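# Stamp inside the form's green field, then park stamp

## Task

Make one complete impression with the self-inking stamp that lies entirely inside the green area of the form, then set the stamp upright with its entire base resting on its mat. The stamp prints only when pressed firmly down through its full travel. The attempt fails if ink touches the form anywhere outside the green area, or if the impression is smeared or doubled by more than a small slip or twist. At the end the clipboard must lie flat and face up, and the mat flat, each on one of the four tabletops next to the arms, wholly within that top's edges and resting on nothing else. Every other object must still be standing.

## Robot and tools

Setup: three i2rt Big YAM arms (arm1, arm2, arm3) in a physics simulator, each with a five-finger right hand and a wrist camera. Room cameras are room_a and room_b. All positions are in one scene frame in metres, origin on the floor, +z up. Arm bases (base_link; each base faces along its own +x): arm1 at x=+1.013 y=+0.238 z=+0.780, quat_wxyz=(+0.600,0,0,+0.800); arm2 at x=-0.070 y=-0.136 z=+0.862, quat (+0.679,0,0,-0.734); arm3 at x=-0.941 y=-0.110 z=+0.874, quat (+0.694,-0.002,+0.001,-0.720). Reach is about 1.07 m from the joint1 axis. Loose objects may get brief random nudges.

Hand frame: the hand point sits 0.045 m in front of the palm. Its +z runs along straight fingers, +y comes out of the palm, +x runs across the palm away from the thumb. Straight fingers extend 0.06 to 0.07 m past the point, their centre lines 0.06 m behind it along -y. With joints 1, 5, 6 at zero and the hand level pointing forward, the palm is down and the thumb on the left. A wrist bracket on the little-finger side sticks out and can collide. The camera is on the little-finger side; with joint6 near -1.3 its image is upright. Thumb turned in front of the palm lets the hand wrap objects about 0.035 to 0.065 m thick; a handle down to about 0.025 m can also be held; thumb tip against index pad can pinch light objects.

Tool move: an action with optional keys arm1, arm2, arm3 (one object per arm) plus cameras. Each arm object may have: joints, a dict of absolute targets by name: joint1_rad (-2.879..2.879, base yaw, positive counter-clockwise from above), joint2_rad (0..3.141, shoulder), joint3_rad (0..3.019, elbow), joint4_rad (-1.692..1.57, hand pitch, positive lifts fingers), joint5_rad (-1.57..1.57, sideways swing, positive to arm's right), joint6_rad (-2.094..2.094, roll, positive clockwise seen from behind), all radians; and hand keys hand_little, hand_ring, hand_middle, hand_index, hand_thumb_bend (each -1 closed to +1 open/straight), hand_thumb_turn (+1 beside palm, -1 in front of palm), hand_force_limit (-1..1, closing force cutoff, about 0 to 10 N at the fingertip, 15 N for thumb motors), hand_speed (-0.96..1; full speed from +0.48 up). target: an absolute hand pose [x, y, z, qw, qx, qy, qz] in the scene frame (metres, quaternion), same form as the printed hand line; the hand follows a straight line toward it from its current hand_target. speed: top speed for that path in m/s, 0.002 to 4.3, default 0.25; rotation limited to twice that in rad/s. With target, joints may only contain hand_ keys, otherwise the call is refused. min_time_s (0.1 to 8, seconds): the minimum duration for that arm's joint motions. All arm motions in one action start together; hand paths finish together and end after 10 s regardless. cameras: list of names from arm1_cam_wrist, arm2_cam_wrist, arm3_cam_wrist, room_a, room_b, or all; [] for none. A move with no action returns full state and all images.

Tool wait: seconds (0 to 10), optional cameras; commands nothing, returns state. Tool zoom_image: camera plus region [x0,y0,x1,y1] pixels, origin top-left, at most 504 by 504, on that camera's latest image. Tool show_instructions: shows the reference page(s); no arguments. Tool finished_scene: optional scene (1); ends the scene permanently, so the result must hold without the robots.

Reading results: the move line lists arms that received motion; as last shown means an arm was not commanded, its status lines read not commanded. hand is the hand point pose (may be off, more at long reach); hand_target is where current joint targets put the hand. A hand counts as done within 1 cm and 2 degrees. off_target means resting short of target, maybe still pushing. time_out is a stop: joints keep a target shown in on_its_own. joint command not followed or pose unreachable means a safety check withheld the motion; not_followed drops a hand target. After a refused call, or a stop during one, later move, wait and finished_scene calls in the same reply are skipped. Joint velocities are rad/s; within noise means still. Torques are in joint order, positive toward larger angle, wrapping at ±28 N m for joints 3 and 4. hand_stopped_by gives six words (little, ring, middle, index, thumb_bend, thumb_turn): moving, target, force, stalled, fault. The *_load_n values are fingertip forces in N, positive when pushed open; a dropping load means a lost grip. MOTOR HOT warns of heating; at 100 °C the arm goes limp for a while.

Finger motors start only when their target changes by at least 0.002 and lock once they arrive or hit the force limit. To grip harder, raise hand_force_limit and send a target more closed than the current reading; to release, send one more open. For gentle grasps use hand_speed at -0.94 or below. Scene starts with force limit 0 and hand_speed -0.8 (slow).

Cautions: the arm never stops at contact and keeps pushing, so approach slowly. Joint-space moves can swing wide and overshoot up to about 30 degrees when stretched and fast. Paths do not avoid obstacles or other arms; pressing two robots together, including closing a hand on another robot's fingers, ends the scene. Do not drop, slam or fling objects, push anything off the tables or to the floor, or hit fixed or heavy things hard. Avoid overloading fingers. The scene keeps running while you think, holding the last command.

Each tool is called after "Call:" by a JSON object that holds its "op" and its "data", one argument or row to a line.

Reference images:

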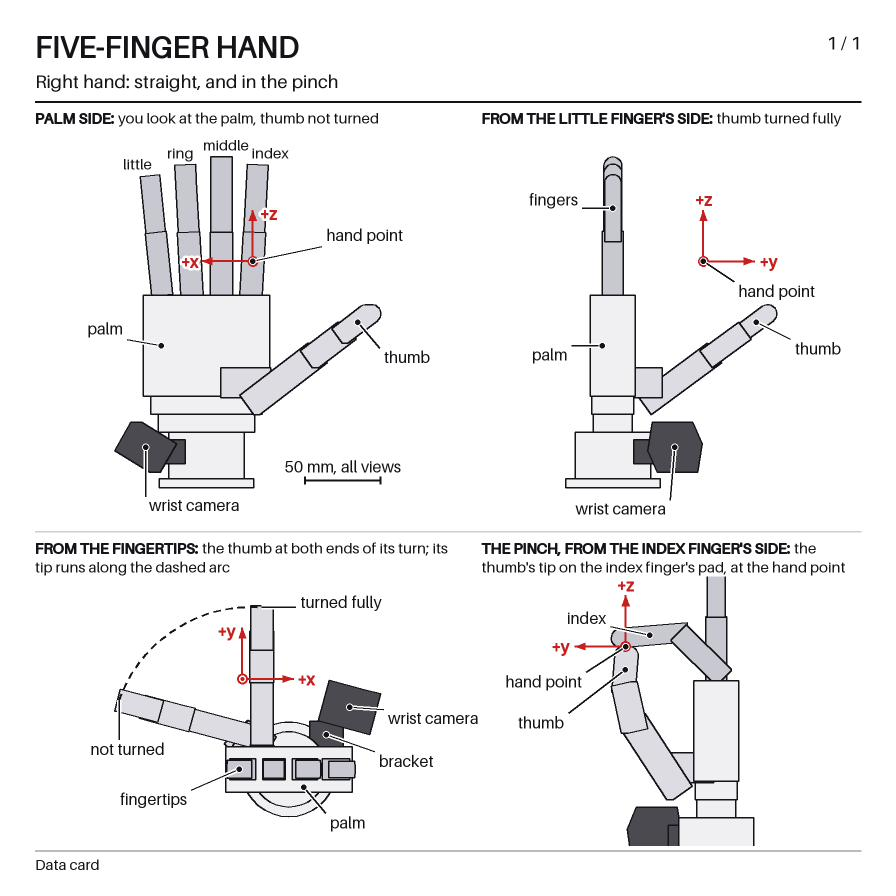

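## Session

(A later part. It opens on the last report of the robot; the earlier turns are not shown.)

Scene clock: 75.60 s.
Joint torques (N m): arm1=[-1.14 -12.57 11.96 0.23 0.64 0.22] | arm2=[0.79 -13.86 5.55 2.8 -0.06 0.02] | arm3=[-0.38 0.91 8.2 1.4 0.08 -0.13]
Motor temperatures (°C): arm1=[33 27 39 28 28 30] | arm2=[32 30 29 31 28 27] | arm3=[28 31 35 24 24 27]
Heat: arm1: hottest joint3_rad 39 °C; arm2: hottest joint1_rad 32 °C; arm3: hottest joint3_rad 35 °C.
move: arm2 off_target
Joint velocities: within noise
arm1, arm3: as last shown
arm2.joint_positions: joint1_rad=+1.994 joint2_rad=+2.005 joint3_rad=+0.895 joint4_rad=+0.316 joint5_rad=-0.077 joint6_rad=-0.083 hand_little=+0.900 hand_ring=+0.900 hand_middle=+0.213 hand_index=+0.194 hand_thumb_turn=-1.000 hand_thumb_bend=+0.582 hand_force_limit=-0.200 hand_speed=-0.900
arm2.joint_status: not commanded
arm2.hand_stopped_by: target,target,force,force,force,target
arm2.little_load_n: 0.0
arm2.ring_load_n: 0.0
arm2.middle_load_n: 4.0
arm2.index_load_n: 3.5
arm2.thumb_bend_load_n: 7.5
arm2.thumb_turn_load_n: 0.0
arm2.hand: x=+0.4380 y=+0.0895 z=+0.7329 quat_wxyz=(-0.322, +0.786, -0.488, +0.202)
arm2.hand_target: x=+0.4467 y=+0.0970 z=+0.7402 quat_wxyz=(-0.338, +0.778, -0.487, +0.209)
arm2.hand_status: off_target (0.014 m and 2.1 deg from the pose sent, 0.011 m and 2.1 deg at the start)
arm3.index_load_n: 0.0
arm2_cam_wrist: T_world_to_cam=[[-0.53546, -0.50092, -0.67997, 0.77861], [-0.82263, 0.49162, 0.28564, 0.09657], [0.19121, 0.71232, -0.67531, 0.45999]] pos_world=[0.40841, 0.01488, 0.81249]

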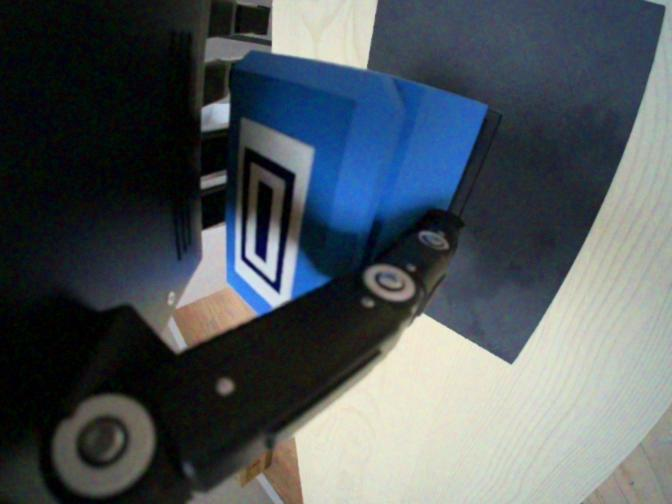

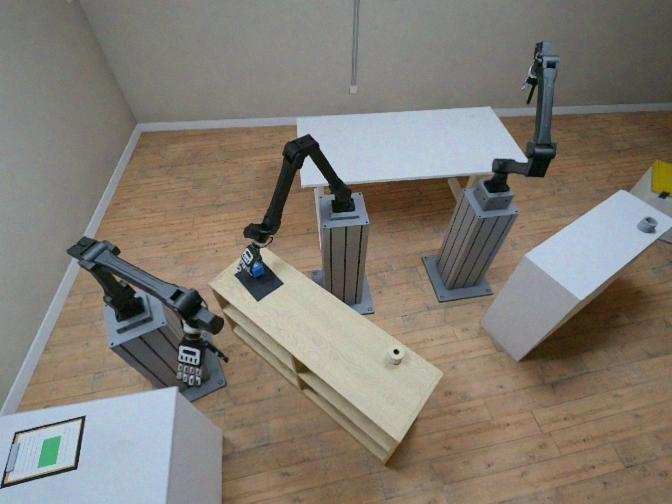

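Call:
{"op": "move", "data": {
  "arm2": {"target": [0.447, 0.097, 0.735, 0.3379, -0.7781, 0.4867, -0.2089], "speed": 0.03}
}}

Call:
{"op": "move", "data": {
  "arm2": {"target": [0.447, 0.097, 0.730, 0.3379, -0.7781, 0.4867, -0.2089], "speed": 0.03},
  "cameras": ["arm2_cam_wrist", "room_a"]
}}

Call:
{"op": "zoom_image", "data": {
  "camera": "arm2_cam_wrist",
  "region": [380, 60, 560, 260]
}}

Call:
{"op": "zoom_image", "data": {
  "camera": "room_a",
  "region": [220, 220, 300, 310]
}}

Scene clock: 76.93 s.
Joint torques (N m): arm1=[-1.08 -12.45 12 0.18 0.62 0.23] | arm2=[0.91 -14.56 5.52 2.74 -0.08 0.04] | arm3=[-0.38 0.91 8.2 1.42 0.08 -0.13]
Motor temperatures (°C): arm1=[33 27 39 28 28 30] | arm2=[32 30 29 31 28 27] | arm3=[28 31 35 24 24 27]
Heat: arm1: hottest joint3_rad 39 °C; arm2: hottest joint1_rad 32 °C; arm3: hottest joint3_rad 35 °C.
move: arm2 off_target
Joint velocities: within noise
arm1: as last shown
arm1.middle_load_n: -0.5
arm2.joint_positions: joint1_rad=+1.994 joint2_rad=+2.018 joint3_rad=+0.895 joint4_rad=+0.328 joint5_rad=-0.077 joint6_rad=-0.083 hand_little=+0.900 hand_ring=+0.900 hand_middle=+0.213 hand_index=+0.194 hand_thumb_turn=-1.000 hand_thumb_bend=+0.582 hand_force_limit=-0.200 hand_speed=-0.900
arm2.joint_status: not commanded
arm2.hand_stopped_by: target,target,force,force,force,target
arm2.little_load_n: 0.0
arm2.ring_load_n: 0.0
arm2.middle_load_n: 4.0
arm2.index_load_n: 4.0
arm2.thumb_bend_load_n: 7.5
arm2.thumb_turn_load_n: 0.0
arm2.hand: x=+0.4374 y=+0.0893 z=+0.7277 quat_wxyz=(-0.322, +0.786, -0.488, +0.202)
arm2.hand_target: x=+0.4467 y=+0.0970 z=+0.7352 quat_wxyz=(-0.338, +0.778, -0.487, +0.209)
arm2.hand_status: off_target (0.014 m and 2.2 deg from the pose sent, 0.012 m and 2.1 deg at the start)
arm3.joint_positions: joint1_rad=-0.218 joint2_rad=+0.610 joint3_rad=+1.345 joint4_rad=-1.409 joint5_rad=+0.224 joint6_rad=-1.278 hand_little=+1.000 hand_ring=+1.000 hand_middle=+1.000 hand_index=+1.000 hand_thumb_turn=+1.000 hand_thumb_bend=+1.000 hand_force_limit=+0.000 hand_speed=-0.800
arm3.joint_status: not commanded
arm3.hand_stopped_by: target,target,target,target,target,target
arm3.little_load_n: 0.0
arm3.ring_load_n: 0.0
arm3.middle_load_n: -0.5
arm3.index_load_n: 0.0
arm3.thumb_bend_load_n: 0.0
arm3.thumb_turn_load_n: 0.5
arm3.hand: x=-1.0788 y=-0.2818 z=+1.3395 quat_wxyz=(+0.373, +0.397, -0.804, +0.240)
arm3.hand_target: x=-1.0787 y=-0.2814 z=+1.3485 quat_wxyz=(+0.379, +0.393, -0.800, +0.248)
arm3.hand_status: not commanded
pictures: none

Scene clock: 77.90 s.
Joint torques (N m): arm1=[-1.14 -12.34 12.01 0.24 0.62 0.24] | arm2=[0.67 -14.56 5.52 2.73 -0.09 0.03] | arm3=[-0.44 0.91 8.2 1.42 0.08 -0.13]
Motor temperatures (°C): arm1=[33 27 39 28 28 30] | arm2=[32 30 29 31 28 27] | arm3=[28 31 35 24 24 27]
Heat: arm1: hottest joint3_rad 39 °C; arm2: hottest joint1_rad 32 °C; arm3: hottest joint3_rad 35 °C.
move: arm2 off_target
Joint velocities: within noise
arm1, arm3: as last shown
arm1.middle_load_n: 0.0
arm1.index_load_n: -0.5
arm2.joint_positions: joint1_rad=+1.994 joint2_rad=+2.031 joint3_rad=+0.895 joint4_rad=+0.340 joint5_rad=-0.077 joint6_rad=-0.083 hand_little=+0.900 hand_ring=+0.900 hand_middle=+0.213 hand_index=+0.194 hand_thumb_turn=-1.000 hand_thumb_bend=+0.582 hand_force_limit=-0.200 hand_speed=-0.900
arm2.joint_status: not commanded
arm2.hand_stopped_by: target,target,force,force,force,target
arm2.little_load_n: 0.0
arm2.ring_load_n: 0.0
arm2.middle_load_n: 4.5
arm2.index_load_n: 4.0
arm2.thumb_bend_load_n: 7.5
arm2.thumb_turn_load_n: -0.5
arm2.hand: x=+0.4368 y=+0.0891 z=+0.7225 quat_wxyz=(-0.322, +0.786, -0.488, +0.202)
arm2.hand_target: x=+0.4467 y=+0.0970 z=+0.7303 quat_wxyz=(-0.338, +0.778, -0.487, +0.209)
arm2.hand_status: off_target (0.015 m and 2.2 deg from the pose sent, 0.012 m and 2.2 deg at the start)
arm3.middle_load_n: 0.0
arm3.thumb_turn_load_n: 0.0
arm2_cam_wrist: T_world_to_cam=[[-0.53671, -0.50135, -0.67867, 0.77028], [-0.82209, 0.49184, 0.28679, 0.09765], [0.19001, 0.71185, -0.67614, 0.45469]] pos_world=[0.4073, 0.01448, 0.80219]

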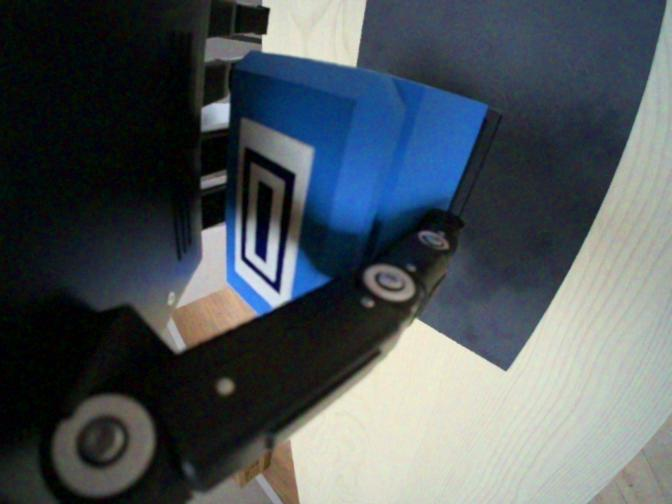

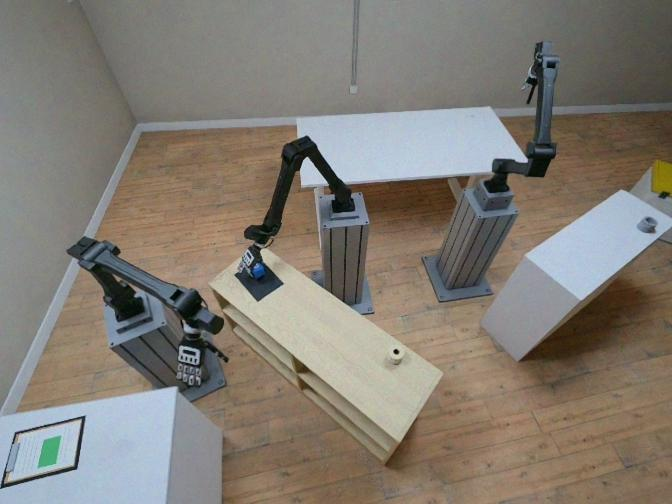

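Scaled by 2.520 from the camera's image (finer frame: 960x720).

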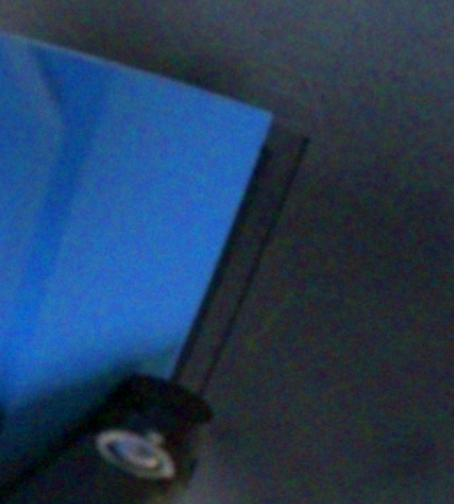

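Scaled by 5.600 from the camera's image (finer frame: 960x720).

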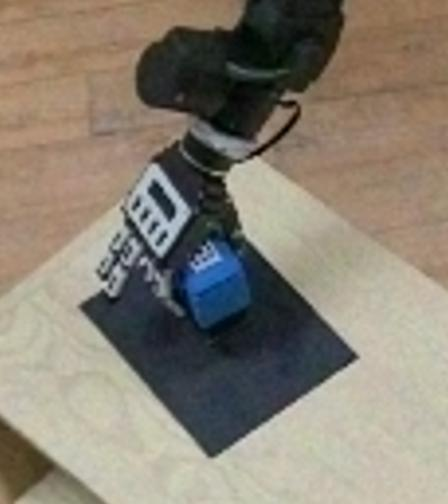

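Call:
{"op": "move", "data": {
  "arm2": {"target": [0.449, 0.096, 0.710, 0.3379, -0.7781, 0.4867, -0.2089], "speed": 0.05}
}}

Call:
{"op": "move", "data": {
  "arm2": {"target": [0.449, 0.096, 0.705, 0.3379, -0.7781, 0.4867, -0.2089], "speed": 0.03},
  "cameras": ["arm2_cam_wrist", "room_a"]
}}

Call:
{"op": "zoom_image", "data": {
  "camera": "arm2_cam_wrist",
  "region": [380, 60, 560, 260]
}}

Call:
{"op": "zoom_image", "data": {
  "camera": "room_a",
  "region": [220, 220, 300, 310]
}}

Scene clock: 79.97 s.
Joint torques (N m): arm1=[-1.2 -12.45 12 0.23 0.62 0.23] | arm2=[0.21 -14.56 5.96 2.82 -0.04 -0.01] | arm3=[-0.38 0.91 8.18 1.42 0.08 -0.13]
Motor temperatures (°C): arm1=[33 27 39 28 28 30] | arm2=[32 30 29 31 28 27] | arm3=[28 31 35 24 24 27]
Heat: arm1: hottest joint3_rad 39 °C; arm2: hottest joint1_rad 32 °C; arm3: hottest joint3_rad 35 °C.
move: arm2 off_target
Joint velocities: within noise
arm1.joint_positions: joint1_rad=+0.601 joint2_rad=+1.709 joint3_rad=+1.694 joint4_rad=-1.382 joint5_rad=+0.674 joint6_rad=+1.256 hand_little=+1.000 hand_ring=+1.000 hand_middle=+1.000 hand_index=+1.000 hand_thumb_turn=+1.000 hand_thumb_bend=+1.000 hand_force_limit=+0.000 hand_speed=-0.800
arm1.joint_status: not commanded
arm1.hand_stopped_by: target,target,target,target,target,target
arm1.little_load_n: 0.0
arm1.ring_load_n: 0.0
arm1.middle_load_n: 0.0
arm1.index_load_n: 0.0
arm1.thumb_bend_load_n: 0.0
arm1.thumb_turn_load_n: 0.0
arm1.hand: x=+0.6072 y=+0.6589 z=+1.0085 quat_wxyz=(-0.328, +0.919, -0.201, +0.086)
arm1.hand_target: x=+0.5967 y=+0.6681 z=+1.0197 quat_wxyz=(-0.333, +0.916, -0.209, +0.076)
arm1.hand_status: not commanded
arm2.joint_positions: joint1_rad=+1.994 joint2_rad=+2.088 joint3_rad=+0.895 joint4_rad=+0.384 joint5_rad=-0.079 joint6_rad=-0.083 hand_little=+0.900 hand_ring=+0.900 hand_middle=+0.213 hand_index=+0.194 hand_thumb_turn=-1.000 hand_thumb_bend=+0.582 hand_force_limit=-0.200 hand_speed=-0.900
arm2.joint_status: not commanded
arm2.hand_stopped_by: target,target,force,force,force,target
arm2.little_load_n: 0.0
arm2.ring_load_n: 0.0
arm2.middle_load_n: 4.0
arm2.index_load_n: 3.5
arm2.thumb_bend_load_n: 8.0
arm2.thumb_turn_load_n: -0.5
arm2.hand: x=+0.4311 y=+0.0875 z=+0.6986 quat_wxyz=(-0.318, +0.788, -0.489, +0.197)
arm2.hand_target: x=+0.4484 y=+0.0958 z=+0.7105 quat_wxyz=(-0.338, +0.778, -0.487, +0.209)
arm2.hand_status: off_target (0.023 m and 2.9 deg from the pose sent, 0.019 m and 2.2 deg at the start)
arm3: as last shown
pictures: none

Scene clock: 80.93 s.
Joint torques (N m): arm1=[-1.08 -12.51 12.01 0.18 0.61 0.23] | arm2=[0.62 -14.86 5.98 2.74 -0.06 -0.02] | arm3=[-0.44 0.91 8.18 1.42 0.08 -0.13]
Motor temperatures (°C): arm1=[33 27 39 28 28 30] | arm2=[32 30 29 31 28 27] | arm3=[28 31 35 24 24 27]
Heat: arm1: hottest joint3_rad 39 °C; arm2: hottest joint1_rad 32 °C; arm3: hottest joint3_rad 35 °C.
move: arm2 off_target
Joint velocities: within noise
arm1, arm3: as last shown
arm2.joint_positions: joint1_rad=+1.994 joint2_rad=+2.099 joint3_rad=+0.895 joint4_rad=+0.396 joint5_rad=-0.080 joint6_rad=-0.083 hand_little=+0.900 hand_ring=+0.900 hand_middle=+0.213 hand_index=+0.194 hand_thumb_turn=-1.000 hand_thumb_bend=+0.582 hand_force_limit=-0.200 hand_speed=-0.900
arm2.joint_status: not commanded
arm2.hand_stopped_by: target,target,force,force,force,target
arm2.little_load_n: 0.0
arm2.ring_load_n: 0.0
arm2.middle_load_n: 4.0
arm2.index_load_n: 4.0
arm2.thumb_bend_load_n: 7.5
arm2.thumb_turn_load_n: -0.5
arm2.hand: x=+0.4305 y=+0.0874 z=+0.6944 quat_wxyz=(-0.318, +0.788, -0.489, +0.197)
arm2.hand_target: x=+0.4484 y=+0.0959 z=+0.7057 quat_wxyz=(-0.338, +0.778, -0.486, +0.209)
arm2.hand_status: off_target (0.023 m and 2.9 deg from the pose sent, 0.021 m and 2.9 deg at the start)
arm3.ring_load_n: 0.5
arm3.index_load_n: 0.5
arm3.thumb_bend_load_n: 0.5
arm2_cam_wrist: T_world_to_cam=[[-0.54415, -0.50404, -0.6707, 0.74498], [-0.81941, 0.49099, 0.29581, 0.09414], [0.18021, 0.71054, -0.68019, 0.4453]] pos_world=[0.40228, 0.01287, 0.7747]

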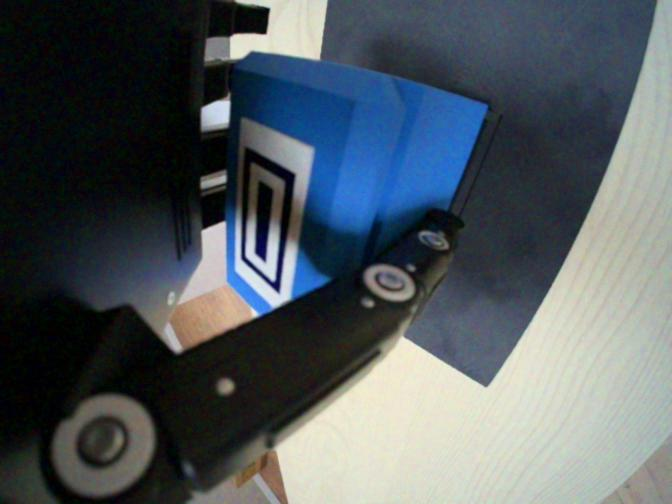

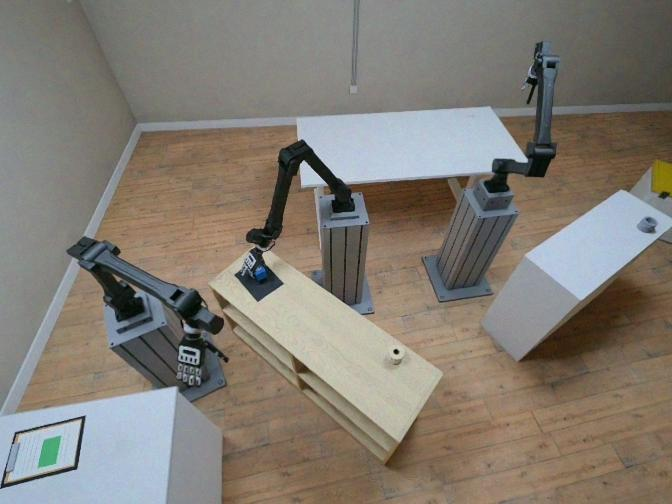

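Scaled by 2.520 from the camera's image (finer frame: 960x720).

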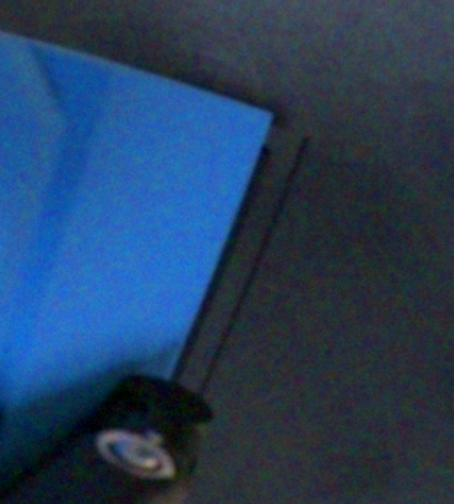

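Scaled by 5.600 from the camera's image (finer frame: 960x720).

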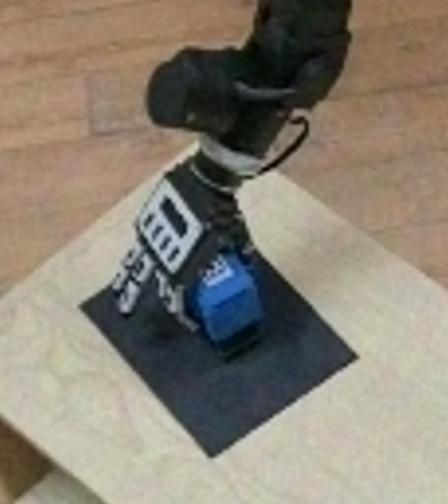

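Call:
{"op": "move", "data": {
  "arm2": {"target": [0.452, 0.094, 0.702, 0.3475, -0.7732, 0.4841, -0.2176], "speed": 0.03}
}}

Call:
{"op": "move", "data": {
  "arm2": {"target": [0.452, 0.094, 0.697, 0.3475, -0.7732, 0.4841, -0.2176], "speed": 0.03},
  "cameras": ["arm2_cam_wrist", "room_a"]
}}

Call:
{"op": "zoom_image", "data": {
  "camera": "room_a",
  "region": [220, 220, 300, 310]
}}

Scene clock: 82.53 s.
Joint torques (N m): arm1=[-1.2 -12.57 11.99 0.21 0.63 0.22] | arm2=[-0.03 -14.33 5.34 2.82 -0.07 -0.04] | arm3=[-0.38 0.85 8.2 1.43 0.08 -0.13]
Motor temperatures (°C): arm1=[33 27 39 28 28 30] | arm2=[32 30 28 31 28 27] | arm3=[28 31 35 24 24 27]
Heat: arm1: hottest joint3_rad 39 °C; arm2: hottest joint1_rad 32 °C; arm3: hottest joint3_rad 35 °C.
move: arm2 off_target
Joint velocities: within noise
arm1, arm3: as last shown
arm2.joint_positions: joint1_rad=+1.994 joint2_rad=+2.114 joint3_rad=+0.895 joint4_rad=+0.447 joint5_rad=-0.081 joint6_rad=-0.083 hand_little=+0.900 hand_ring=+0.900 hand_middle=+0.213 hand_index=+0.194 hand_thumb_turn=-1.000 hand_thumb_bend=+0.582 hand_force_limit=-0.200 hand_speed=-0.900
arm2.joint_status: not commanded
arm2.hand_stopped_by: target,target,force,force,force,target
arm2.little_load_n: 0.0
arm2.ring_load_n: 0.0
arm2.middle_load_n: 4.0
arm2.index_load_n: 3.5
arm2.thumb_bend_load_n: 7.5
arm2.thumb_turn_load_n: 0.0
arm2.hand: x=+0.4375 y=+0.0900 z=+0.6937 quat_wxyz=(-0.331, +0.783, -0.485, +0.207)
arm2.hand_target: x=+0.4517 y=+0.0939 z=+0.7024 quat_wxyz=(-0.347, +0.773, -0.484, +0.218)
arm2.hand_status: off_target (0.017 m and 2.5 deg from the pose sent, 0.024 m and 4.5 deg at the start)
arm3.ring_load_n: 0.0
arm3.index_load_n: 0.0
arm3.thumb_bend_load_n: 0.0
pictures: none

Scene clock: 83.50 s.
Joint torques (N m): arm1=[-1.14 -12.51 11.99 0.21 0.63 0.21] | arm2=[-0.03 -14.97 5.46 2.77 -0.08 -0.05] | arm3=[-0.38 0.91 8.18 1.4 0.08 -0.13]
Motor temperatures (°C): arm1=[33 27 40 28 28 30] | arm2=[32 30 28 31 28 27] | arm3=[28 31 35 24 24 27]
Heat: arm1: hottest joint3_rad 40 °C; arm2: hottest joint1_rad 32 °C; arm3: hottest joint3_rad 35 °C.
move: arm2 off_target
Joint velocities: within noise
arm1, arm3: as last shown
arm1.index_load_n: -0.5
arm1.thumb_bend_load_n: -0.5
arm2.joint_positions: joint1_rad=+1.994 joint2_rad=+2.128 joint3_rad=+0.895 joint4_rad=+0.458 joint5_rad=-0.081 joint6_rad=-0.083 hand_little=+0.900 hand_ring=+0.900 hand_middle=+0.213 hand_index=+0.194 hand_thumb_turn=-1.000 hand_thumb_bend=+0.582 hand_force_limit=-0.200 hand_speed=-0.900
arm2.joint_status: not commanded
arm2.hand_stopped_by: target,target,force,force,force,target
arm2.little_load_n: 0.0
arm2.ring_load_n: 0.0
arm2.middle_load_n: 4.0
arm2.index_load_n: 4.0
arm2.thumb_bend_load_n: 7.5
arm2.thumb_turn_load_n: -0.5
arm2.hand: x=+0.4358 y=+0.0895 z=+0.6878 quat_wxyz=(-0.330, +0.783, -0.485, +0.206)
arm2.hand_target: x=+0.4516 y=+0.0939 z=+0.6974 quat_wxyz=(-0.347, +0.773, -0.484, +0.217)
arm2.hand_status: off_target (0.019 m and 2.6 deg from the pose sent, 0.015 m and 2.5 deg at the start)
arm2_cam_wrist: T_world_to_cam=[[-0.52266, -0.4963, -0.69319, 0.74992], [-0.82862, 0.48696, 0.27613, 0.11725], [0.20051, 0.71871, -0.66577, 0.4188]] pos_world=[0.40514, 0.0141, 0.76629]

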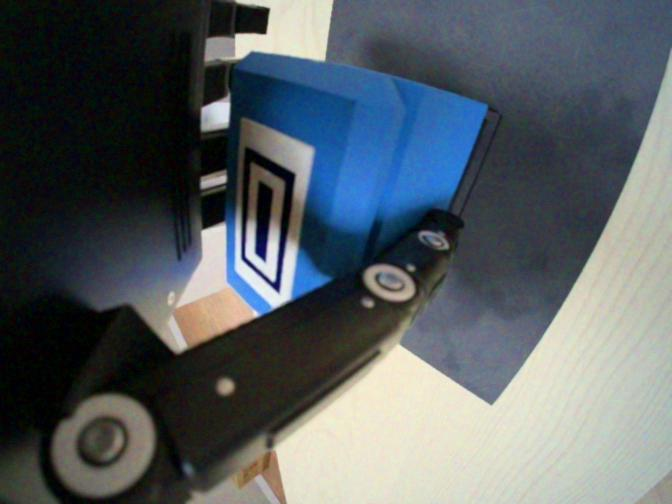

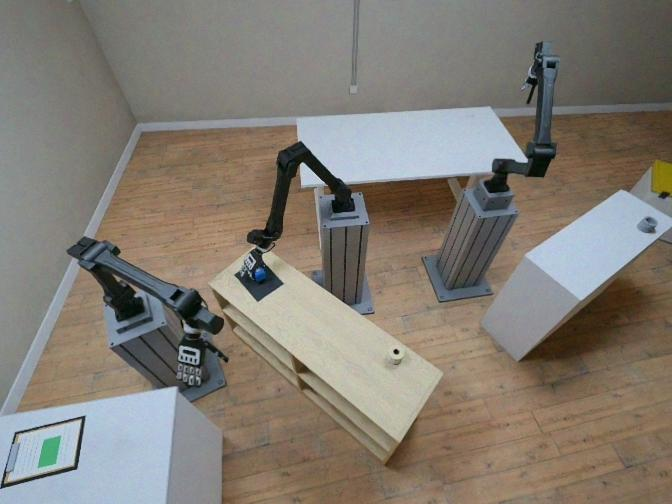

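Scaled by 5.600 from the camera's image (finer frame: 960x720).

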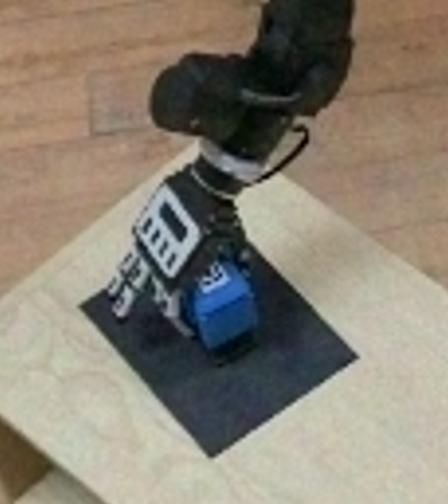

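Call:
{"op": "move", "data": {
  "arm2": {"target": [0.452, 0.094, 0.693, 0.3475, -0.7732, 0.4841, -0.2176], "speed": 0.03}
}}

Call:
{"op": "move", "data": {
  "arm2": {"target": [0.452, 0.094, 0.689, 0.3475, -0.7732, 0.4841, -0.2176], "speed": 0.03},
  "cameras": ["arm2_cam_wrist", "room_a"]
}}

Call:
{"op": "zoom_image", "data": {
  "camera": "room_a",
  "region": [220, 220, 300, 310]
}}

Call:
{"op": "zoom_image", "data": {
  "camera": "arm2_cam_wrist",
  "region": [380, 60, 560, 260]
}}

Scene clock: 84.77 s.
Joint torques (N m): arm1=[-1.26 -12.69 12.03 0.21 0.63 0.23] | arm2=[-0.03 -14.21 5.48 2.82 -0.05 -0.02] | arm3=[-0.38 0.91 8.18 1.4 0.08 -0.13]
Motor temperatures (°C): arm1=[33 27 40 28 28 30] | arm2=[32 30 28 31 28 27] | arm3=[28 31 35 24 24 27]
Heat: arm1: hottest joint3_rad 40 °C; arm2: hottest joint1_rad 32 °C; arm3: hottest joint3_rad 35 °C.
move: arm2 off_target
Joint velocities: within noise
arm1, arm3: as last shown
arm1.index_load_n: 0.0
arm1.thumb_bend_load_n: 0.0
arm2.joint_positions: joint1_rad=+1.994 joint2_rad=+2.135 joint3_rad=+0.895 joint4_rad=+0.467 joint5_rad=-0.081 joint6_rad=-0.083 hand_little=+0.900 hand_ring=+0.900 hand_middle=+0.213 hand_index=+0.194 hand_thumb_turn=-1.000 hand_thumb_bend=+0.582 hand_force_limit=-0.200 hand_speed=-0.900
arm2.joint_status: not commanded
arm2.hand_stopped_by: target,target,force,force,force,target
arm2.little_load_n: 0.0
arm2.ring_load_n: 0.0
arm2.middle_load_n: 4.0
arm2.index_load_n: 3.5
arm2.thumb_bend_load_n: 7.5
arm2.thumb_turn_load_n: -0.5
arm2.hand: x=+0.4356 y=+0.0894 z=+0.6853 quat_wxyz=(-0.331, +0.783, -0.485, +0.207)
arm2.hand_target: x=+0.4515 y=+0.0939 z=+0.6934 quat_wxyz=(-0.347, +0.773, -0.484, +0.217)
arm2.hand_status: off_target (0.019 m and 2.5 deg from the pose sent, 0.018 m and 2.6 deg at the start)
pictures: none

Scene clock: 85.73 s.
Joint torques (N m): arm1=[-0.91 -12.63 12.01 0.21 0.63 0.23] | arm2=[-0.09 -13.98 5.78 2.7 -0.05 -0.01] | arm3=[-0.38 0.85 8.2 1.42 0.08 -0.13]
Motor temperatures (°C): arm1=[33 27 40 28 28 30] | arm2=[32 30 28 31 28 27] | arm3=[28 31 35 24 24 27]
Heat: arm1: hottest joint3_rad 40 °C; arm2: hottest joint1_rad 32 °C; arm3: hottest joint3_rad 35 °C.
move: arm2 off_target
Joint velocities: within noise
arm1, arm3: as last shown
arm2.joint_positions: joint1_rad=+1.994 joint2_rad=+2.141 joint3_rad=+0.895 joint4_rad=+0.478 joint5_rad=-0.081 joint6_rad=-0.083 hand_little=+0.900 hand_ring=+0.900 hand_middle=+0.213 hand_index=+0.194 hand_thumb_turn=-1.000 hand_thumb_bend=+0.582 hand_force_limit=-0.200 hand_speed=-0.900
arm2.joint_status: not commanded
arm2.hand_stopped_by: target,target,force,force,force,target
arm2.little_load_n: 0.0
arm2.ring_load_n: 0.0
arm2.middle_load_n: 4.0
arm2.index_load_n: 3.0
arm2.thumb_bend_load_n: 6.5
arm2.thumb_turn_load_n: -1.0
arm2.hand: x=+0.4365 y=+0.0898 z=+0.6841 quat_wxyz=(-0.333, +0.782, -0.484, +0.208)
arm2.hand_target: x=+0.4515 y=+0.0939 z=+0.6894 quat_wxyz=(-0.347, +0.773, -0.484, +0.217)
arm2.hand_status: off_target (0.017 m and 2.2 deg from the pose sent, 0.017 m and 2.5 deg at the start)
arm2_cam_wrist: T_world_to_cam=[[-0.51764, -0.49452, -0.69821, 0.74891], [-0.83062, 0.4862, 0.27145, 0.12286], [0.20523, 0.72046, -0.66243, 0.41157]] pos_world=[0.40525, 0.0141, 0.76219]

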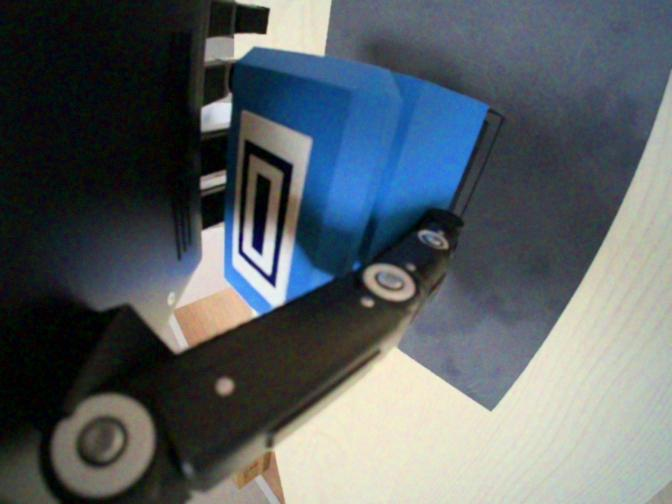

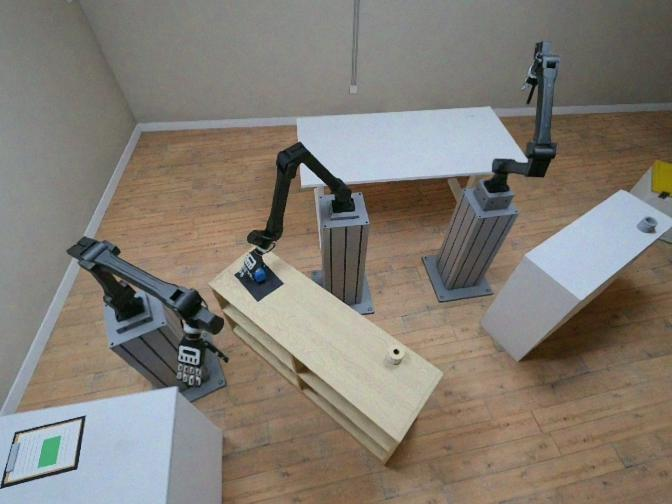

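Scaled by 5.600 from the camera's image (finer frame: 960x720).

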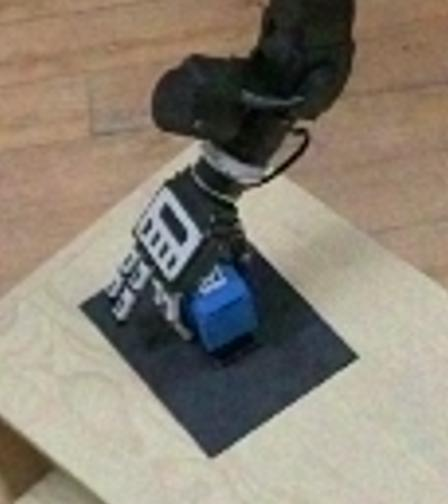

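Scaled by 2.520 from the camera's image (finer frame: 960x720).

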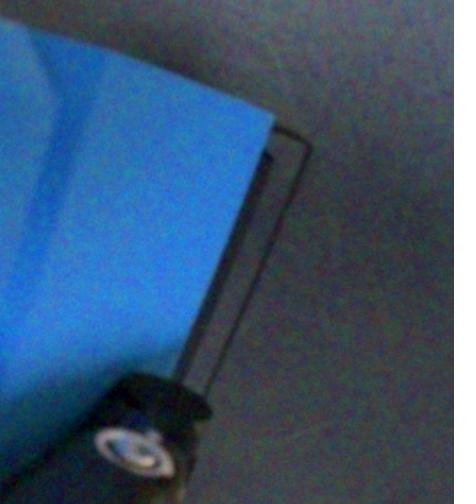

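Call:
{"op": "move", "data": {
  "arm2": {"joints": {"hand_speed": -0.9, "hand_thumb_bend": 0.75, "hand_index": 0.3, "hand_middle": 0.3}},
  "cameras": ["arm2_cam_wrist", "room_a"]
}}

Call:
{"op": "zoom_image", "data": {
  "camera": "room_a",
  "region": [220, 220, 300, 310]
}}

Scene clock: 87.70 s.
Joint torques (N m): arm1=[-1.08 -12.22 12 0.25 0.63 0.23] | arm2=[0.03 -14.27 5.65 2.59 -0.07 -0.02] | arm3=[-0.44 0.91 8.2 1.42 0.08 -0.13]
Motor temperatures (°C): arm1=[33 27 40 28 28 30] | arm2=[32 30 28 31 28 27] | arm3=[28 31 35 24 24 27]
Heat: arm1: hottest joint3_rad 40 °C; arm2: hottest joint1_rad 32 °C; arm3: hottest joint3_rad 35 °C.
move: arm2 done
Joint velocities: within noise
arm1: as last shown
arm2.joint_positions: joint1_rad=+1.994 joint2_rad=+2.142 joint3_rad=+0.895 joint4_rad=+0.481 joint5_rad=-0.081 joint6_rad=-0.083 hand_little=+0.900 hand_ring=+0.900 hand_middle=+0.300 hand_index=+0.300 hand_thumb_turn=-1.000 hand_thumb_bend=+0.750 hand_force_limit=-0.200 hand_speed=-0.900
arm2.joint_status: all done
arm2.hand_stopped_by: target,target,target,target,target,target
arm2.little_load_n: 0.0
arm2.ring_load_n: -0.5
arm2.middle_load_n: 0.0
arm2.index_load_n: 0.0
arm2.thumb_bend_load_n: 0.0
arm2.thumb_turn_load_n: 0.0
arm2.hand: x=+0.4369 y=+0.0900 z=+0.6841 quat_wxyz=(-0.334, +0.782, -0.484, +0.209)
arm2.hand_target: x=+0.4516 y=+0.0939 z=+0.6894 quat_wxyz=(-0.347, +0.773, -0.484, +0.217)
arm2.hand_status: not commanded
arm3.joint_positions: joint1_rad=-0.218 joint2_rad=+0.610 joint3_rad=+1.345 joint4_rad=-1.409 joint5_rad=+0.224 joint6_rad=-1.278 hand_little=+1.000 hand_ring=+1.000 hand_middle=+1.000 hand_index=+1.000 hand_thumb_turn=+1.000 hand_thumb_bend=+1.000 hand_force_limit=+0.000 hand_speed=-0.800
arm3.joint_status: not commanded
arm3.hand_stopped_by: target,target,target,target,target,target
arm3.little_load_n: 0.0
arm3.ring_load_n: 0.0
arm3.middle_load_n: 0.0
arm3.index_load_n: 0.0
arm3.thumb_bend_load_n: 0.0
arm3.thumb_turn_load_n: 0.0
arm3.hand: x=-1.0788 y=-0.2818 z=+1.3395 quat_wxyz=(+0.373, +0.397, -0.804, +0.240)
arm3.hand_target: x=-1.0787 y=-0.2814 z=+1.3485 quat_wxyz=(+0.379, +0.393, -0.800, +0.248)
arm3.hand_status: not commanded
arm2_cam_wrist: T_world_to_cam=[[-0.51637, -0.49395, -0.69955, 0.7495], [-0.83116, 0.48579, 0.27051, 0.12395], [0.20622, 0.72112, -0.66141, 0.41019]] pos_world=[0.40545, 0.0142, 0.76209]

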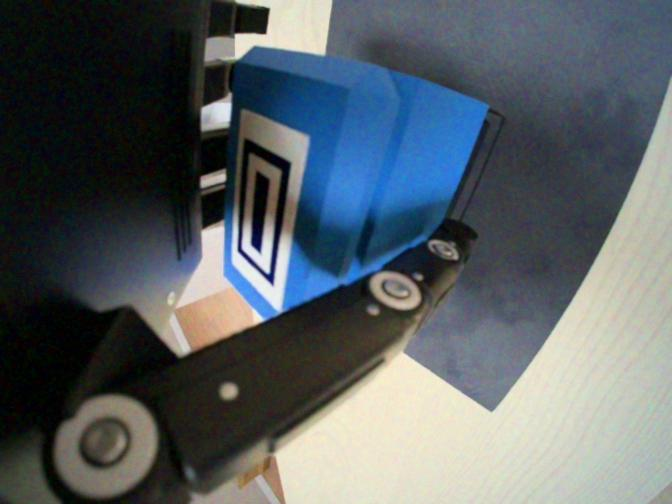

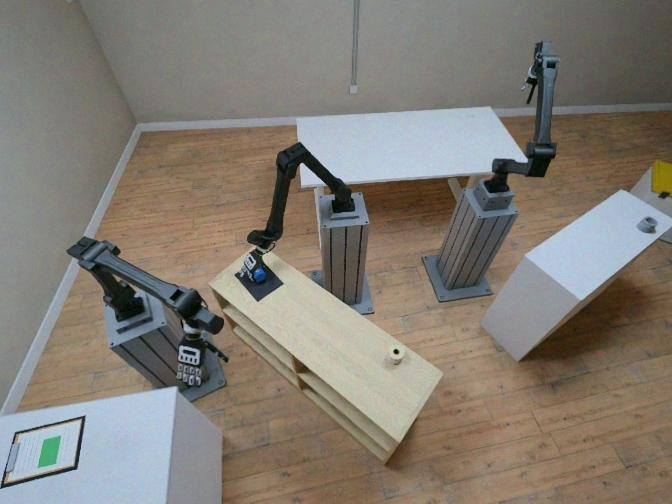

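Scaled by 5.600 from the camera's image (finer frame: 960x720).

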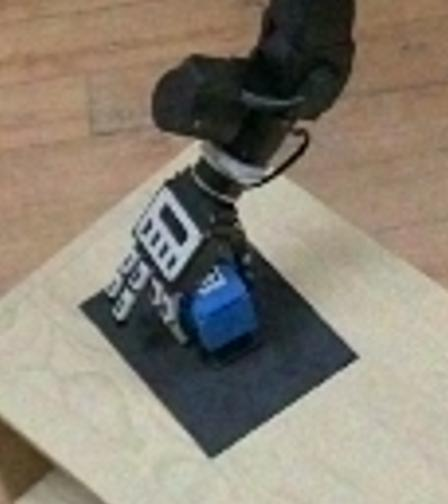

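Call:
{"op": "move", "data": {
  "arm2": {"joints": {"hand_speed": -0.5, "hand_thumb_bend": 1.0, "hand_index": 0.55, "hand_middle": 0.55}}
}}

Call:
{"op": "move", "data": {
  "arm2": {"target": [0.452, 0.094, 0.86, 0.3475, -0.7732, 0.4841, -0.2176], "speed": 0.15},
  "cameras": ["arm2_cam_wrist", "room_a"]
}}

Call:
{"op": "zoom_image", "data": {
  "camera": "room_a",
  "region": [220, 220, 300, 310]
}}

Call:
{"op": "zoom_image", "data": {
  "camera": "arm2_cam_wrist",
  "region": [280, 0, 672, 400]
}}

Scene clock: 88.87 s.
Joint torques (N m): arm1=[-1.26 -12.45 12.03 0.2 0.62 0.23] | arm2=[0.09 -14.15 5.64 2.54 -0.04 0] | arm3=[-0.38 0.91 8.18 1.42 0.08 -0.13]
Motor temperatures (°C): arm1=[33 27 40 28 28 30] | arm2=[32 30 28 31 28 27] | arm3=[28 31 35 24 24 27]
Heat: arm1: hottest joint3_rad 40 °C; arm2: hottest joint1_rad 32 °C; arm3: hottest joint3_rad 35 °C.
move: arm2 done
Joint velocities: within noise
arm1, arm3: as last shown
arm2.joint_positions: joint1_rad=+1.994 joint2_rad=+2.142 joint3_rad=+0.895 joint4_rad=+0.481 joint5_rad=-0.081 joint6_rad=-0.083 hand_little=+0.900 hand_ring=+0.900 hand_middle=+0.550 hand_index=+0.550 hand_thumb_turn=-1.000 hand_thumb_bend=+1.000 hand_force_limit=-0.200 hand_speed=-0.500
arm2.joint_status: all done
arm2.hand_stopped_by: target,target,target,target,target,target
arm2.little_load_n: 0.0
arm2.ring_load_n: 0.0
arm2.middle_load_n: 0.0
arm2.index_load_n: 0.0
arm2.thumb_bend_load_n: 0.0
arm2.thumb_turn_load_n: 0.0
arm2.hand: x=+0.4369 y=+0.0900 z=+0.6841 quat_wxyz=(-0.334, +0.782, -0.484, +0.209)
arm2.hand_target: x=+0.4516 y=+0.0939 z=+0.6894 quat_wxyz=(-0.347, +0.773, -0.484, +0.217)
arm2.hand_status: not commanded
pictures: none

Scene clock: 90.77 s.
Joint torques (N m): arm1=[-1.14 -12.57 12.01 0.24 0.62 0.23] | arm2=[-0.09 -13.74 8.7 0.99 -0.06 -0.01] | arm3=[-0.38 0.91 8.18 1.4 0.08 -0.13]
Motor temperatures (°C): arm1=[33 27 40 28 28 30] | arm2=[32 30 28 31 28 27] | arm3=[28 31 35 24 24 27]
Heat: arm1: hottest joint3_rad 40 °C; arm2: hottest joint1_rad 32 °C; arm3: hottest joint3_rad 35 °C.
move: arm2 off_target
Joint velocities: within noise
arm1.joint_positions: joint1_rad=+0.601 joint2_rad=+1.709 joint3_rad=+1.694 joint4_rad=-1.382 joint5_rad=+0.674 joint6_rad=+1.256 hand_little=+1.000 hand_ring=+1.000 hand_middle=+1.000 hand_index=+1.000 hand_thumb_turn=+1.000 hand_thumb_bend=+1.000 hand_force_limit=+0.000 hand_speed=-0.800
arm1.joint_status: not commanded
arm1.hand_stopped_by: target,target,target,target,target,target
arm1.little_load_n: 0.0
arm1.ring_load_n: 0.0
arm1.middle_load_n: 0.0
arm1.index_load_n: -0.5
arm1.thumb_bend_load_n: 0.0
arm1.thumb_turn_load_n: 0.0
arm1.hand: x=+0.6072 y=+0.6589 z=+1.0085 quat_wxyz=(-0.328, +0.919, -0.201, +0.086)
arm1.hand_target: x=+0.5967 y=+0.6681 z=+1.0197 quat_wxyz=(-0.333, +0.916, -0.209, +0.076)
arm1.hand_status: not commanded
arm2.joint_positions: joint1_rad=+1.994 joint2_rad=+1.735 joint3_rad=+0.895 joint4_rad=+0.080 joint5_rad=-0.081 joint6_rad=-0.083 hand_little=+0.900 hand_ring=+0.900 hand_middle=+0.550 hand_index=+0.550 hand_thumb_turn=-1.000 hand_thumb_bend=+1.000 hand_force_limit=-0.200 hand_speed=-0.500
arm2.joint_status: not commanded
arm2.hand_stopped_by: target,target,target,target,target,target
arm2.little_load_n: -0.5
arm2.ring_load_n: 0.0
arm2.middle_load_n: 0.0
arm2.index_load_n: 0.0
arm2.thumb_bend_load_n: 0.0
arm2.thumb_turn_load_n: 0.0
arm2.hand: x=+0.4383 y=+0.0905 z=+0.8430 quat_wxyz=(-0.336, +0.781, -0.483, +0.210)
arm2.hand_target: x=+0.4516 y=+0.0939 z=+0.8602 quat_wxyz=(-0.348, +0.773, -0.484, +0.218)
arm2.hand_status: off_target (0.022 m and 1.8 deg from the pose sent, 0.177 m and 2.1 deg at the start)
arm3: as last shown
arm2_cam_wrist: T_world_to_cam=[[-0.51282, -0.49274, -0.703, 0.86294], [-0.83254, 0.48529, 0.26717, 0.08541], [0.20951, 0.72229, -0.65909, 0.51109]] pos_world=[0.40656, 0.01461, 0.92068]

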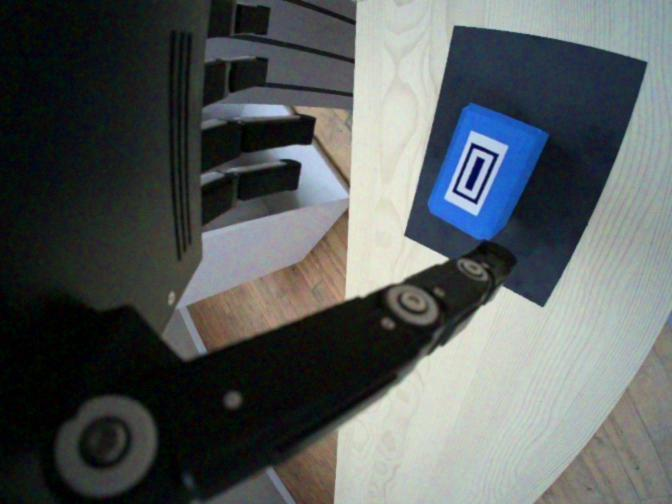

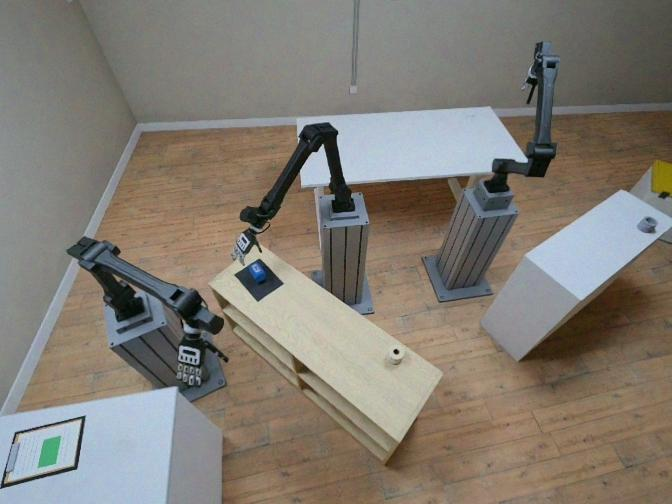

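Scaled by 5.600 from the camera's image (finer frame: 960x720).

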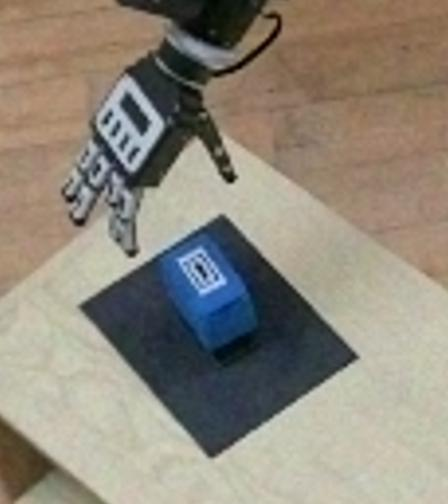

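Scaled by 1.260 from the camera's image (finer frame: 960x720).

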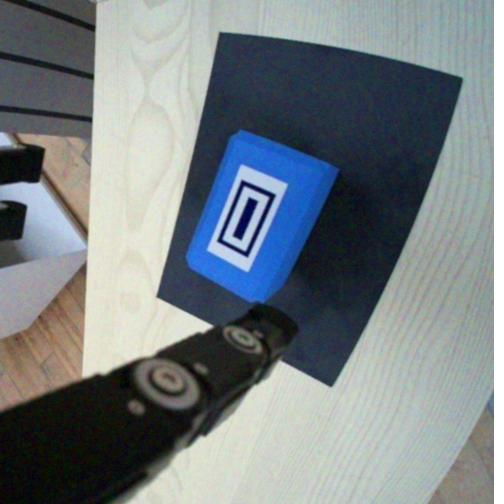

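Call:
{"op": "move", "data": {
  "arm1": {"joints": {"hand_thumb_turn": -1, "hand_speed": 0.0, "hand_index": 0.5, "hand_middle": 0.5, "hand_ring": 0.9, "hand_little": 0.9}},
  "arm2": {"joints": {"joint1_rad": 0.5, "joint2_rad": 1.2, "joint3_rad": 1.2, "joint4_rad": -0.5}, "min_time_s": 3.5}
}}

Scene clock: 95.27 s.
Joint torques (N m): arm1=[-1.32 -12.51 12.01 0.17 0.6 0.21] | arm2=[-0.62 -9.11 13.11 1.37 0.03 -0.01] | arm3=[-0.44 0.91 8.18 1.4 0.08 -0.13]
Motor temperatures (°C): arm1=[33 27 40 28 28 30] | arm2=[31 30 28 31 28 27] | arm3=[28 31 35 24 24 27]
Heat: arm1: hottest joint3_rad 40 °C; arm2: hottest joint1_rad 31 °C; arm3: hottest joint3_rad 35 °C.
move: arm1 done; arm2 done
Joint velocities: within noise
arm1.joint_positions: joint1_rad=+0.601 joint2_rad=+1.709 joint3_rad=+1.694 joint4_rad=-1.382 joint5_rad=+0.674 joint6_rad=+1.257 hand_little=+0.900 hand_ring=+0.900 hand_middle=+0.500 hand_index=+0.500 hand_thumb_turn=-1.000 hand_thumb_bend=+1.000 hand_force_limit=+0.000 hand_speed=+0.000
arm1.joint_status: all done
arm1.hand_stopped_by: target,target,target,target,target,target
arm1.little_load_n: 0.0
arm1.ring_load_n: 0.0
arm1.middle_load_n: 0.0
arm1.index_load_n: 0.0
arm1.thumb_bend_load_n: 0.0
arm1.thumb_turn_load_n: 0.0
arm1.hand: x=+0.6073 y=+0.6589 z=+1.0085 quat_wxyz=(-0.328, +0.919, -0.202, +0.086)
arm1.hand_target: x=+0.5967 y=+0.6681 z=+1.0197 quat_wxyz=(-0.333, +0.916, -0.209, +0.076)
arm1.hand_status: not commanded
arm2.joint_positions: joint1_rad=+0.509 joint2_rad=+1.210 joint3_rad=+1.151 joint4_rad=-0.490 joint5_rad=-0.083 joint6_rad=-0.083 hand_little=+0.900 hand_ring=+0.900 hand_middle=+0.550 hand_index=+0.550 hand_thumb_turn=-1.000 hand_thumb_bend=+1.000 hand_force_limit=-0.200 hand_speed=-0.500
arm2.joint_status: all done
arm2.hand_stopped_by: target,target,target,target,target,target
arm2.little_load_n: 0.0
arm2.ring_load_n: 0.0
arm2.middle_load_n: 0.0
arm2.index_load_n: 0.0
arm2.thumb_bend_load_n: 0.0
arm2.thumb_turn_load_n: 0.0
arm2.hand: x=+0.1871 y=-0.5973 z=+1.1568 quat_wxyz=(-0.121, +0.241, -0.838, +0.475)
arm2.hand_target: x=+0.1858 y=-0.6050 z=+1.1886 quat_wxyz=(-0.124, +0.231, -0.828, +0.496)
arm2.hand_status: not commanded
arm3: as last shown
pictures: none

Call:
{"op": "move", "data": {
  "arm1": {"joints": {"joint1_rad": 1.3}, "min_time_s": 2.5}
}}

Call:
{"op": "move", "data": {
  "arm1": {"target": [0.416, 0.074, 0.851, 0.2092, -0.4869, -0.7793, 0.3348], "speed": 0.25},
  "cameras": ["arm1_cam_wrist", "room_a"]
}}

Call:
{"op": "zoom_image", "data": {
  "camera": "room_a",
  "region": [200, 200, 300, 310]
}}

Scene clock: 98.77 s.
Joint torques (N m): arm1=[-1.03 -12.51 11.95 0.21 0.59 0.22] | arm2=[-0.62 -9.7 13.08 1.44 0.03 -0.01] | arm3=[-0.38 0.91 8.18 1.4 0.08 -0.13]
Motor temperatures (°C): arm1=[33 27 40 28 28 30] | arm2=[31 29 29 31 28 27] | arm3=[28 31 35 24 24 27]
Heat: arm1: hottest joint3_rad 40 °C; arm2: hottest joint1_rad 31 °C; arm3: hottest joint3_rad 35 °C.
move: arm1 done
Joint velocities: within noise
arm1.joint_positions: joint1_rad=+1.300 joint2_rad=+1.709 joint3_rad=+1.694 joint4_rad=-1.382 joint5_rad=+0.674 joint6_rad=+1.257 hand_little=+0.900 hand_ring=+0.900 hand_middle=+0.500 hand_index=+0.500 hand_thumb_turn=-1.000 hand_thumb_bend=+1.000 hand_force_limit=+0.000 hand_speed=+0.000
arm1.joint_status: all done
arm1.hand_stopped_by: target,target,target,target,target,target
arm1.little_load_n: 0.0
arm1.ring_load_n: 0.0
arm1.middle_load_n: 0.0
arm1.index_load_n: 0.0
arm1.thumb_bend_load_n: 0.0
arm1.thumb_turn_load_n: 0.0
arm1.hand: x=+0.4314 y=+0.2993 z=+1.0085 quat_wxyz=(-0.338, +0.932, +0.125, -0.032)
arm1.hand_target: x=+0.4174 y=+0.2992 z=+1.0197 quat_wxyz=(-0.339, +0.932, +0.118, -0.043)
arm1.hand_status: not commanded
arm2, arm3: as last shown
arm2.hand_target: x=+0.1858 y=-0.6050 z=+1.1887 quat_wxyz=(-0.124, +0.231, -0.828, +0.496)
pictures: none

Scene clock: 103.23 s.
Joint torques (N m): arm1=[-0.44 -12.45 8.13 2.69 -0.2 0.03] | arm2=[-0.5 -9.7 13.11 1.4 0.03 -0.03] | arm3=[-0.38 0.91 8.18 1.42 0.07 -0.13]
Motor temperatures (°C): arm1=[33 27 40 28 27 30] | arm2=[31 29 29 31 28 27] | arm3=[28 31 35 24 24 27]
Heat: arm1: hottest joint3_rad 40 °C; arm2: hottest joint1_rad 31 °C; arm3: hottest joint3_rad 35 °C.
move: arm1 done
Joint velocities: within noise
arm1.joint_positions: joint1_rad=+1.457 joint2_rad=+1.705 joint3_rad=+1.186 joint4_rad=-0.266 joint5_rad=-0.197 joint6_rad=-0.184 hand_little=+0.900 hand_ring=+0.900 hand_middle=+0.500 hand_index=+0.500 hand_thumb_turn=-1.000 hand_thumb_bend=+1.000 hand_force_limit=+0.000 hand_speed=+0.000
arm1.joint_status: not commanded
arm1.hand_stopped_by: target,target,target,target,target,target
arm1.little_load_n: 0.0
arm1.ring_load_n: -0.5
arm1.middle_load_n: 0.0
arm1.index_load_n: 0.0
arm1.thumb_bend_load_n: 0.0
arm1.thumb_turn_load_n: 0.0
arm1.hand: x=+0.4212 y=+0.0781 z=+0.8563 quat_wxyz=(-0.207, +0.494, +0.777, -0.332)
arm1.hand_target: x=+0.4162 y=+0.0740 z=+0.8511 quat_wxyz=(-0.209, +0.487, +0.779, -0.335)
arm1.hand_status: done (0.008 m and 0.9 deg from the pose sent, 0.275 m and 101.5 deg at the start)
arm2, arm3: as last shown
arm2.index_load_n: -0.5
arm3.ring_load_n: 0.5
arm1_cam_wrist: T_world_to_cam=[[0.49877, 0.51285, -0.69872, 0.34739], [0.84922, -0.4504, 0.27562, -0.57423], [-0.17335, -0.73084, -0.66017, 0.81282]] pos_world=[0.45528, 0.15725, 0.9376]

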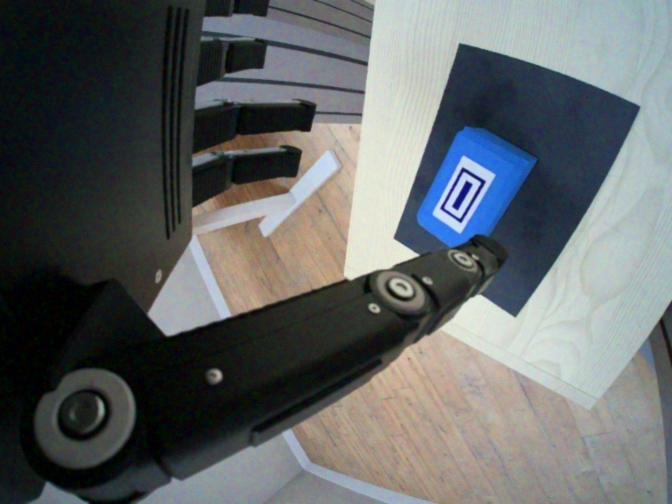

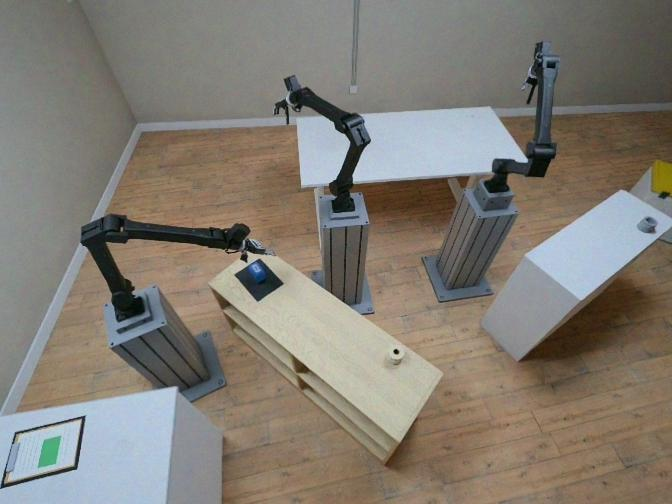

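Scaled by 4.582 from the camera's image (finer frame: 960x720).

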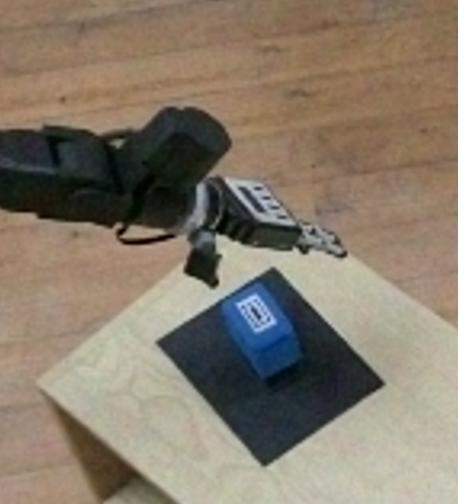

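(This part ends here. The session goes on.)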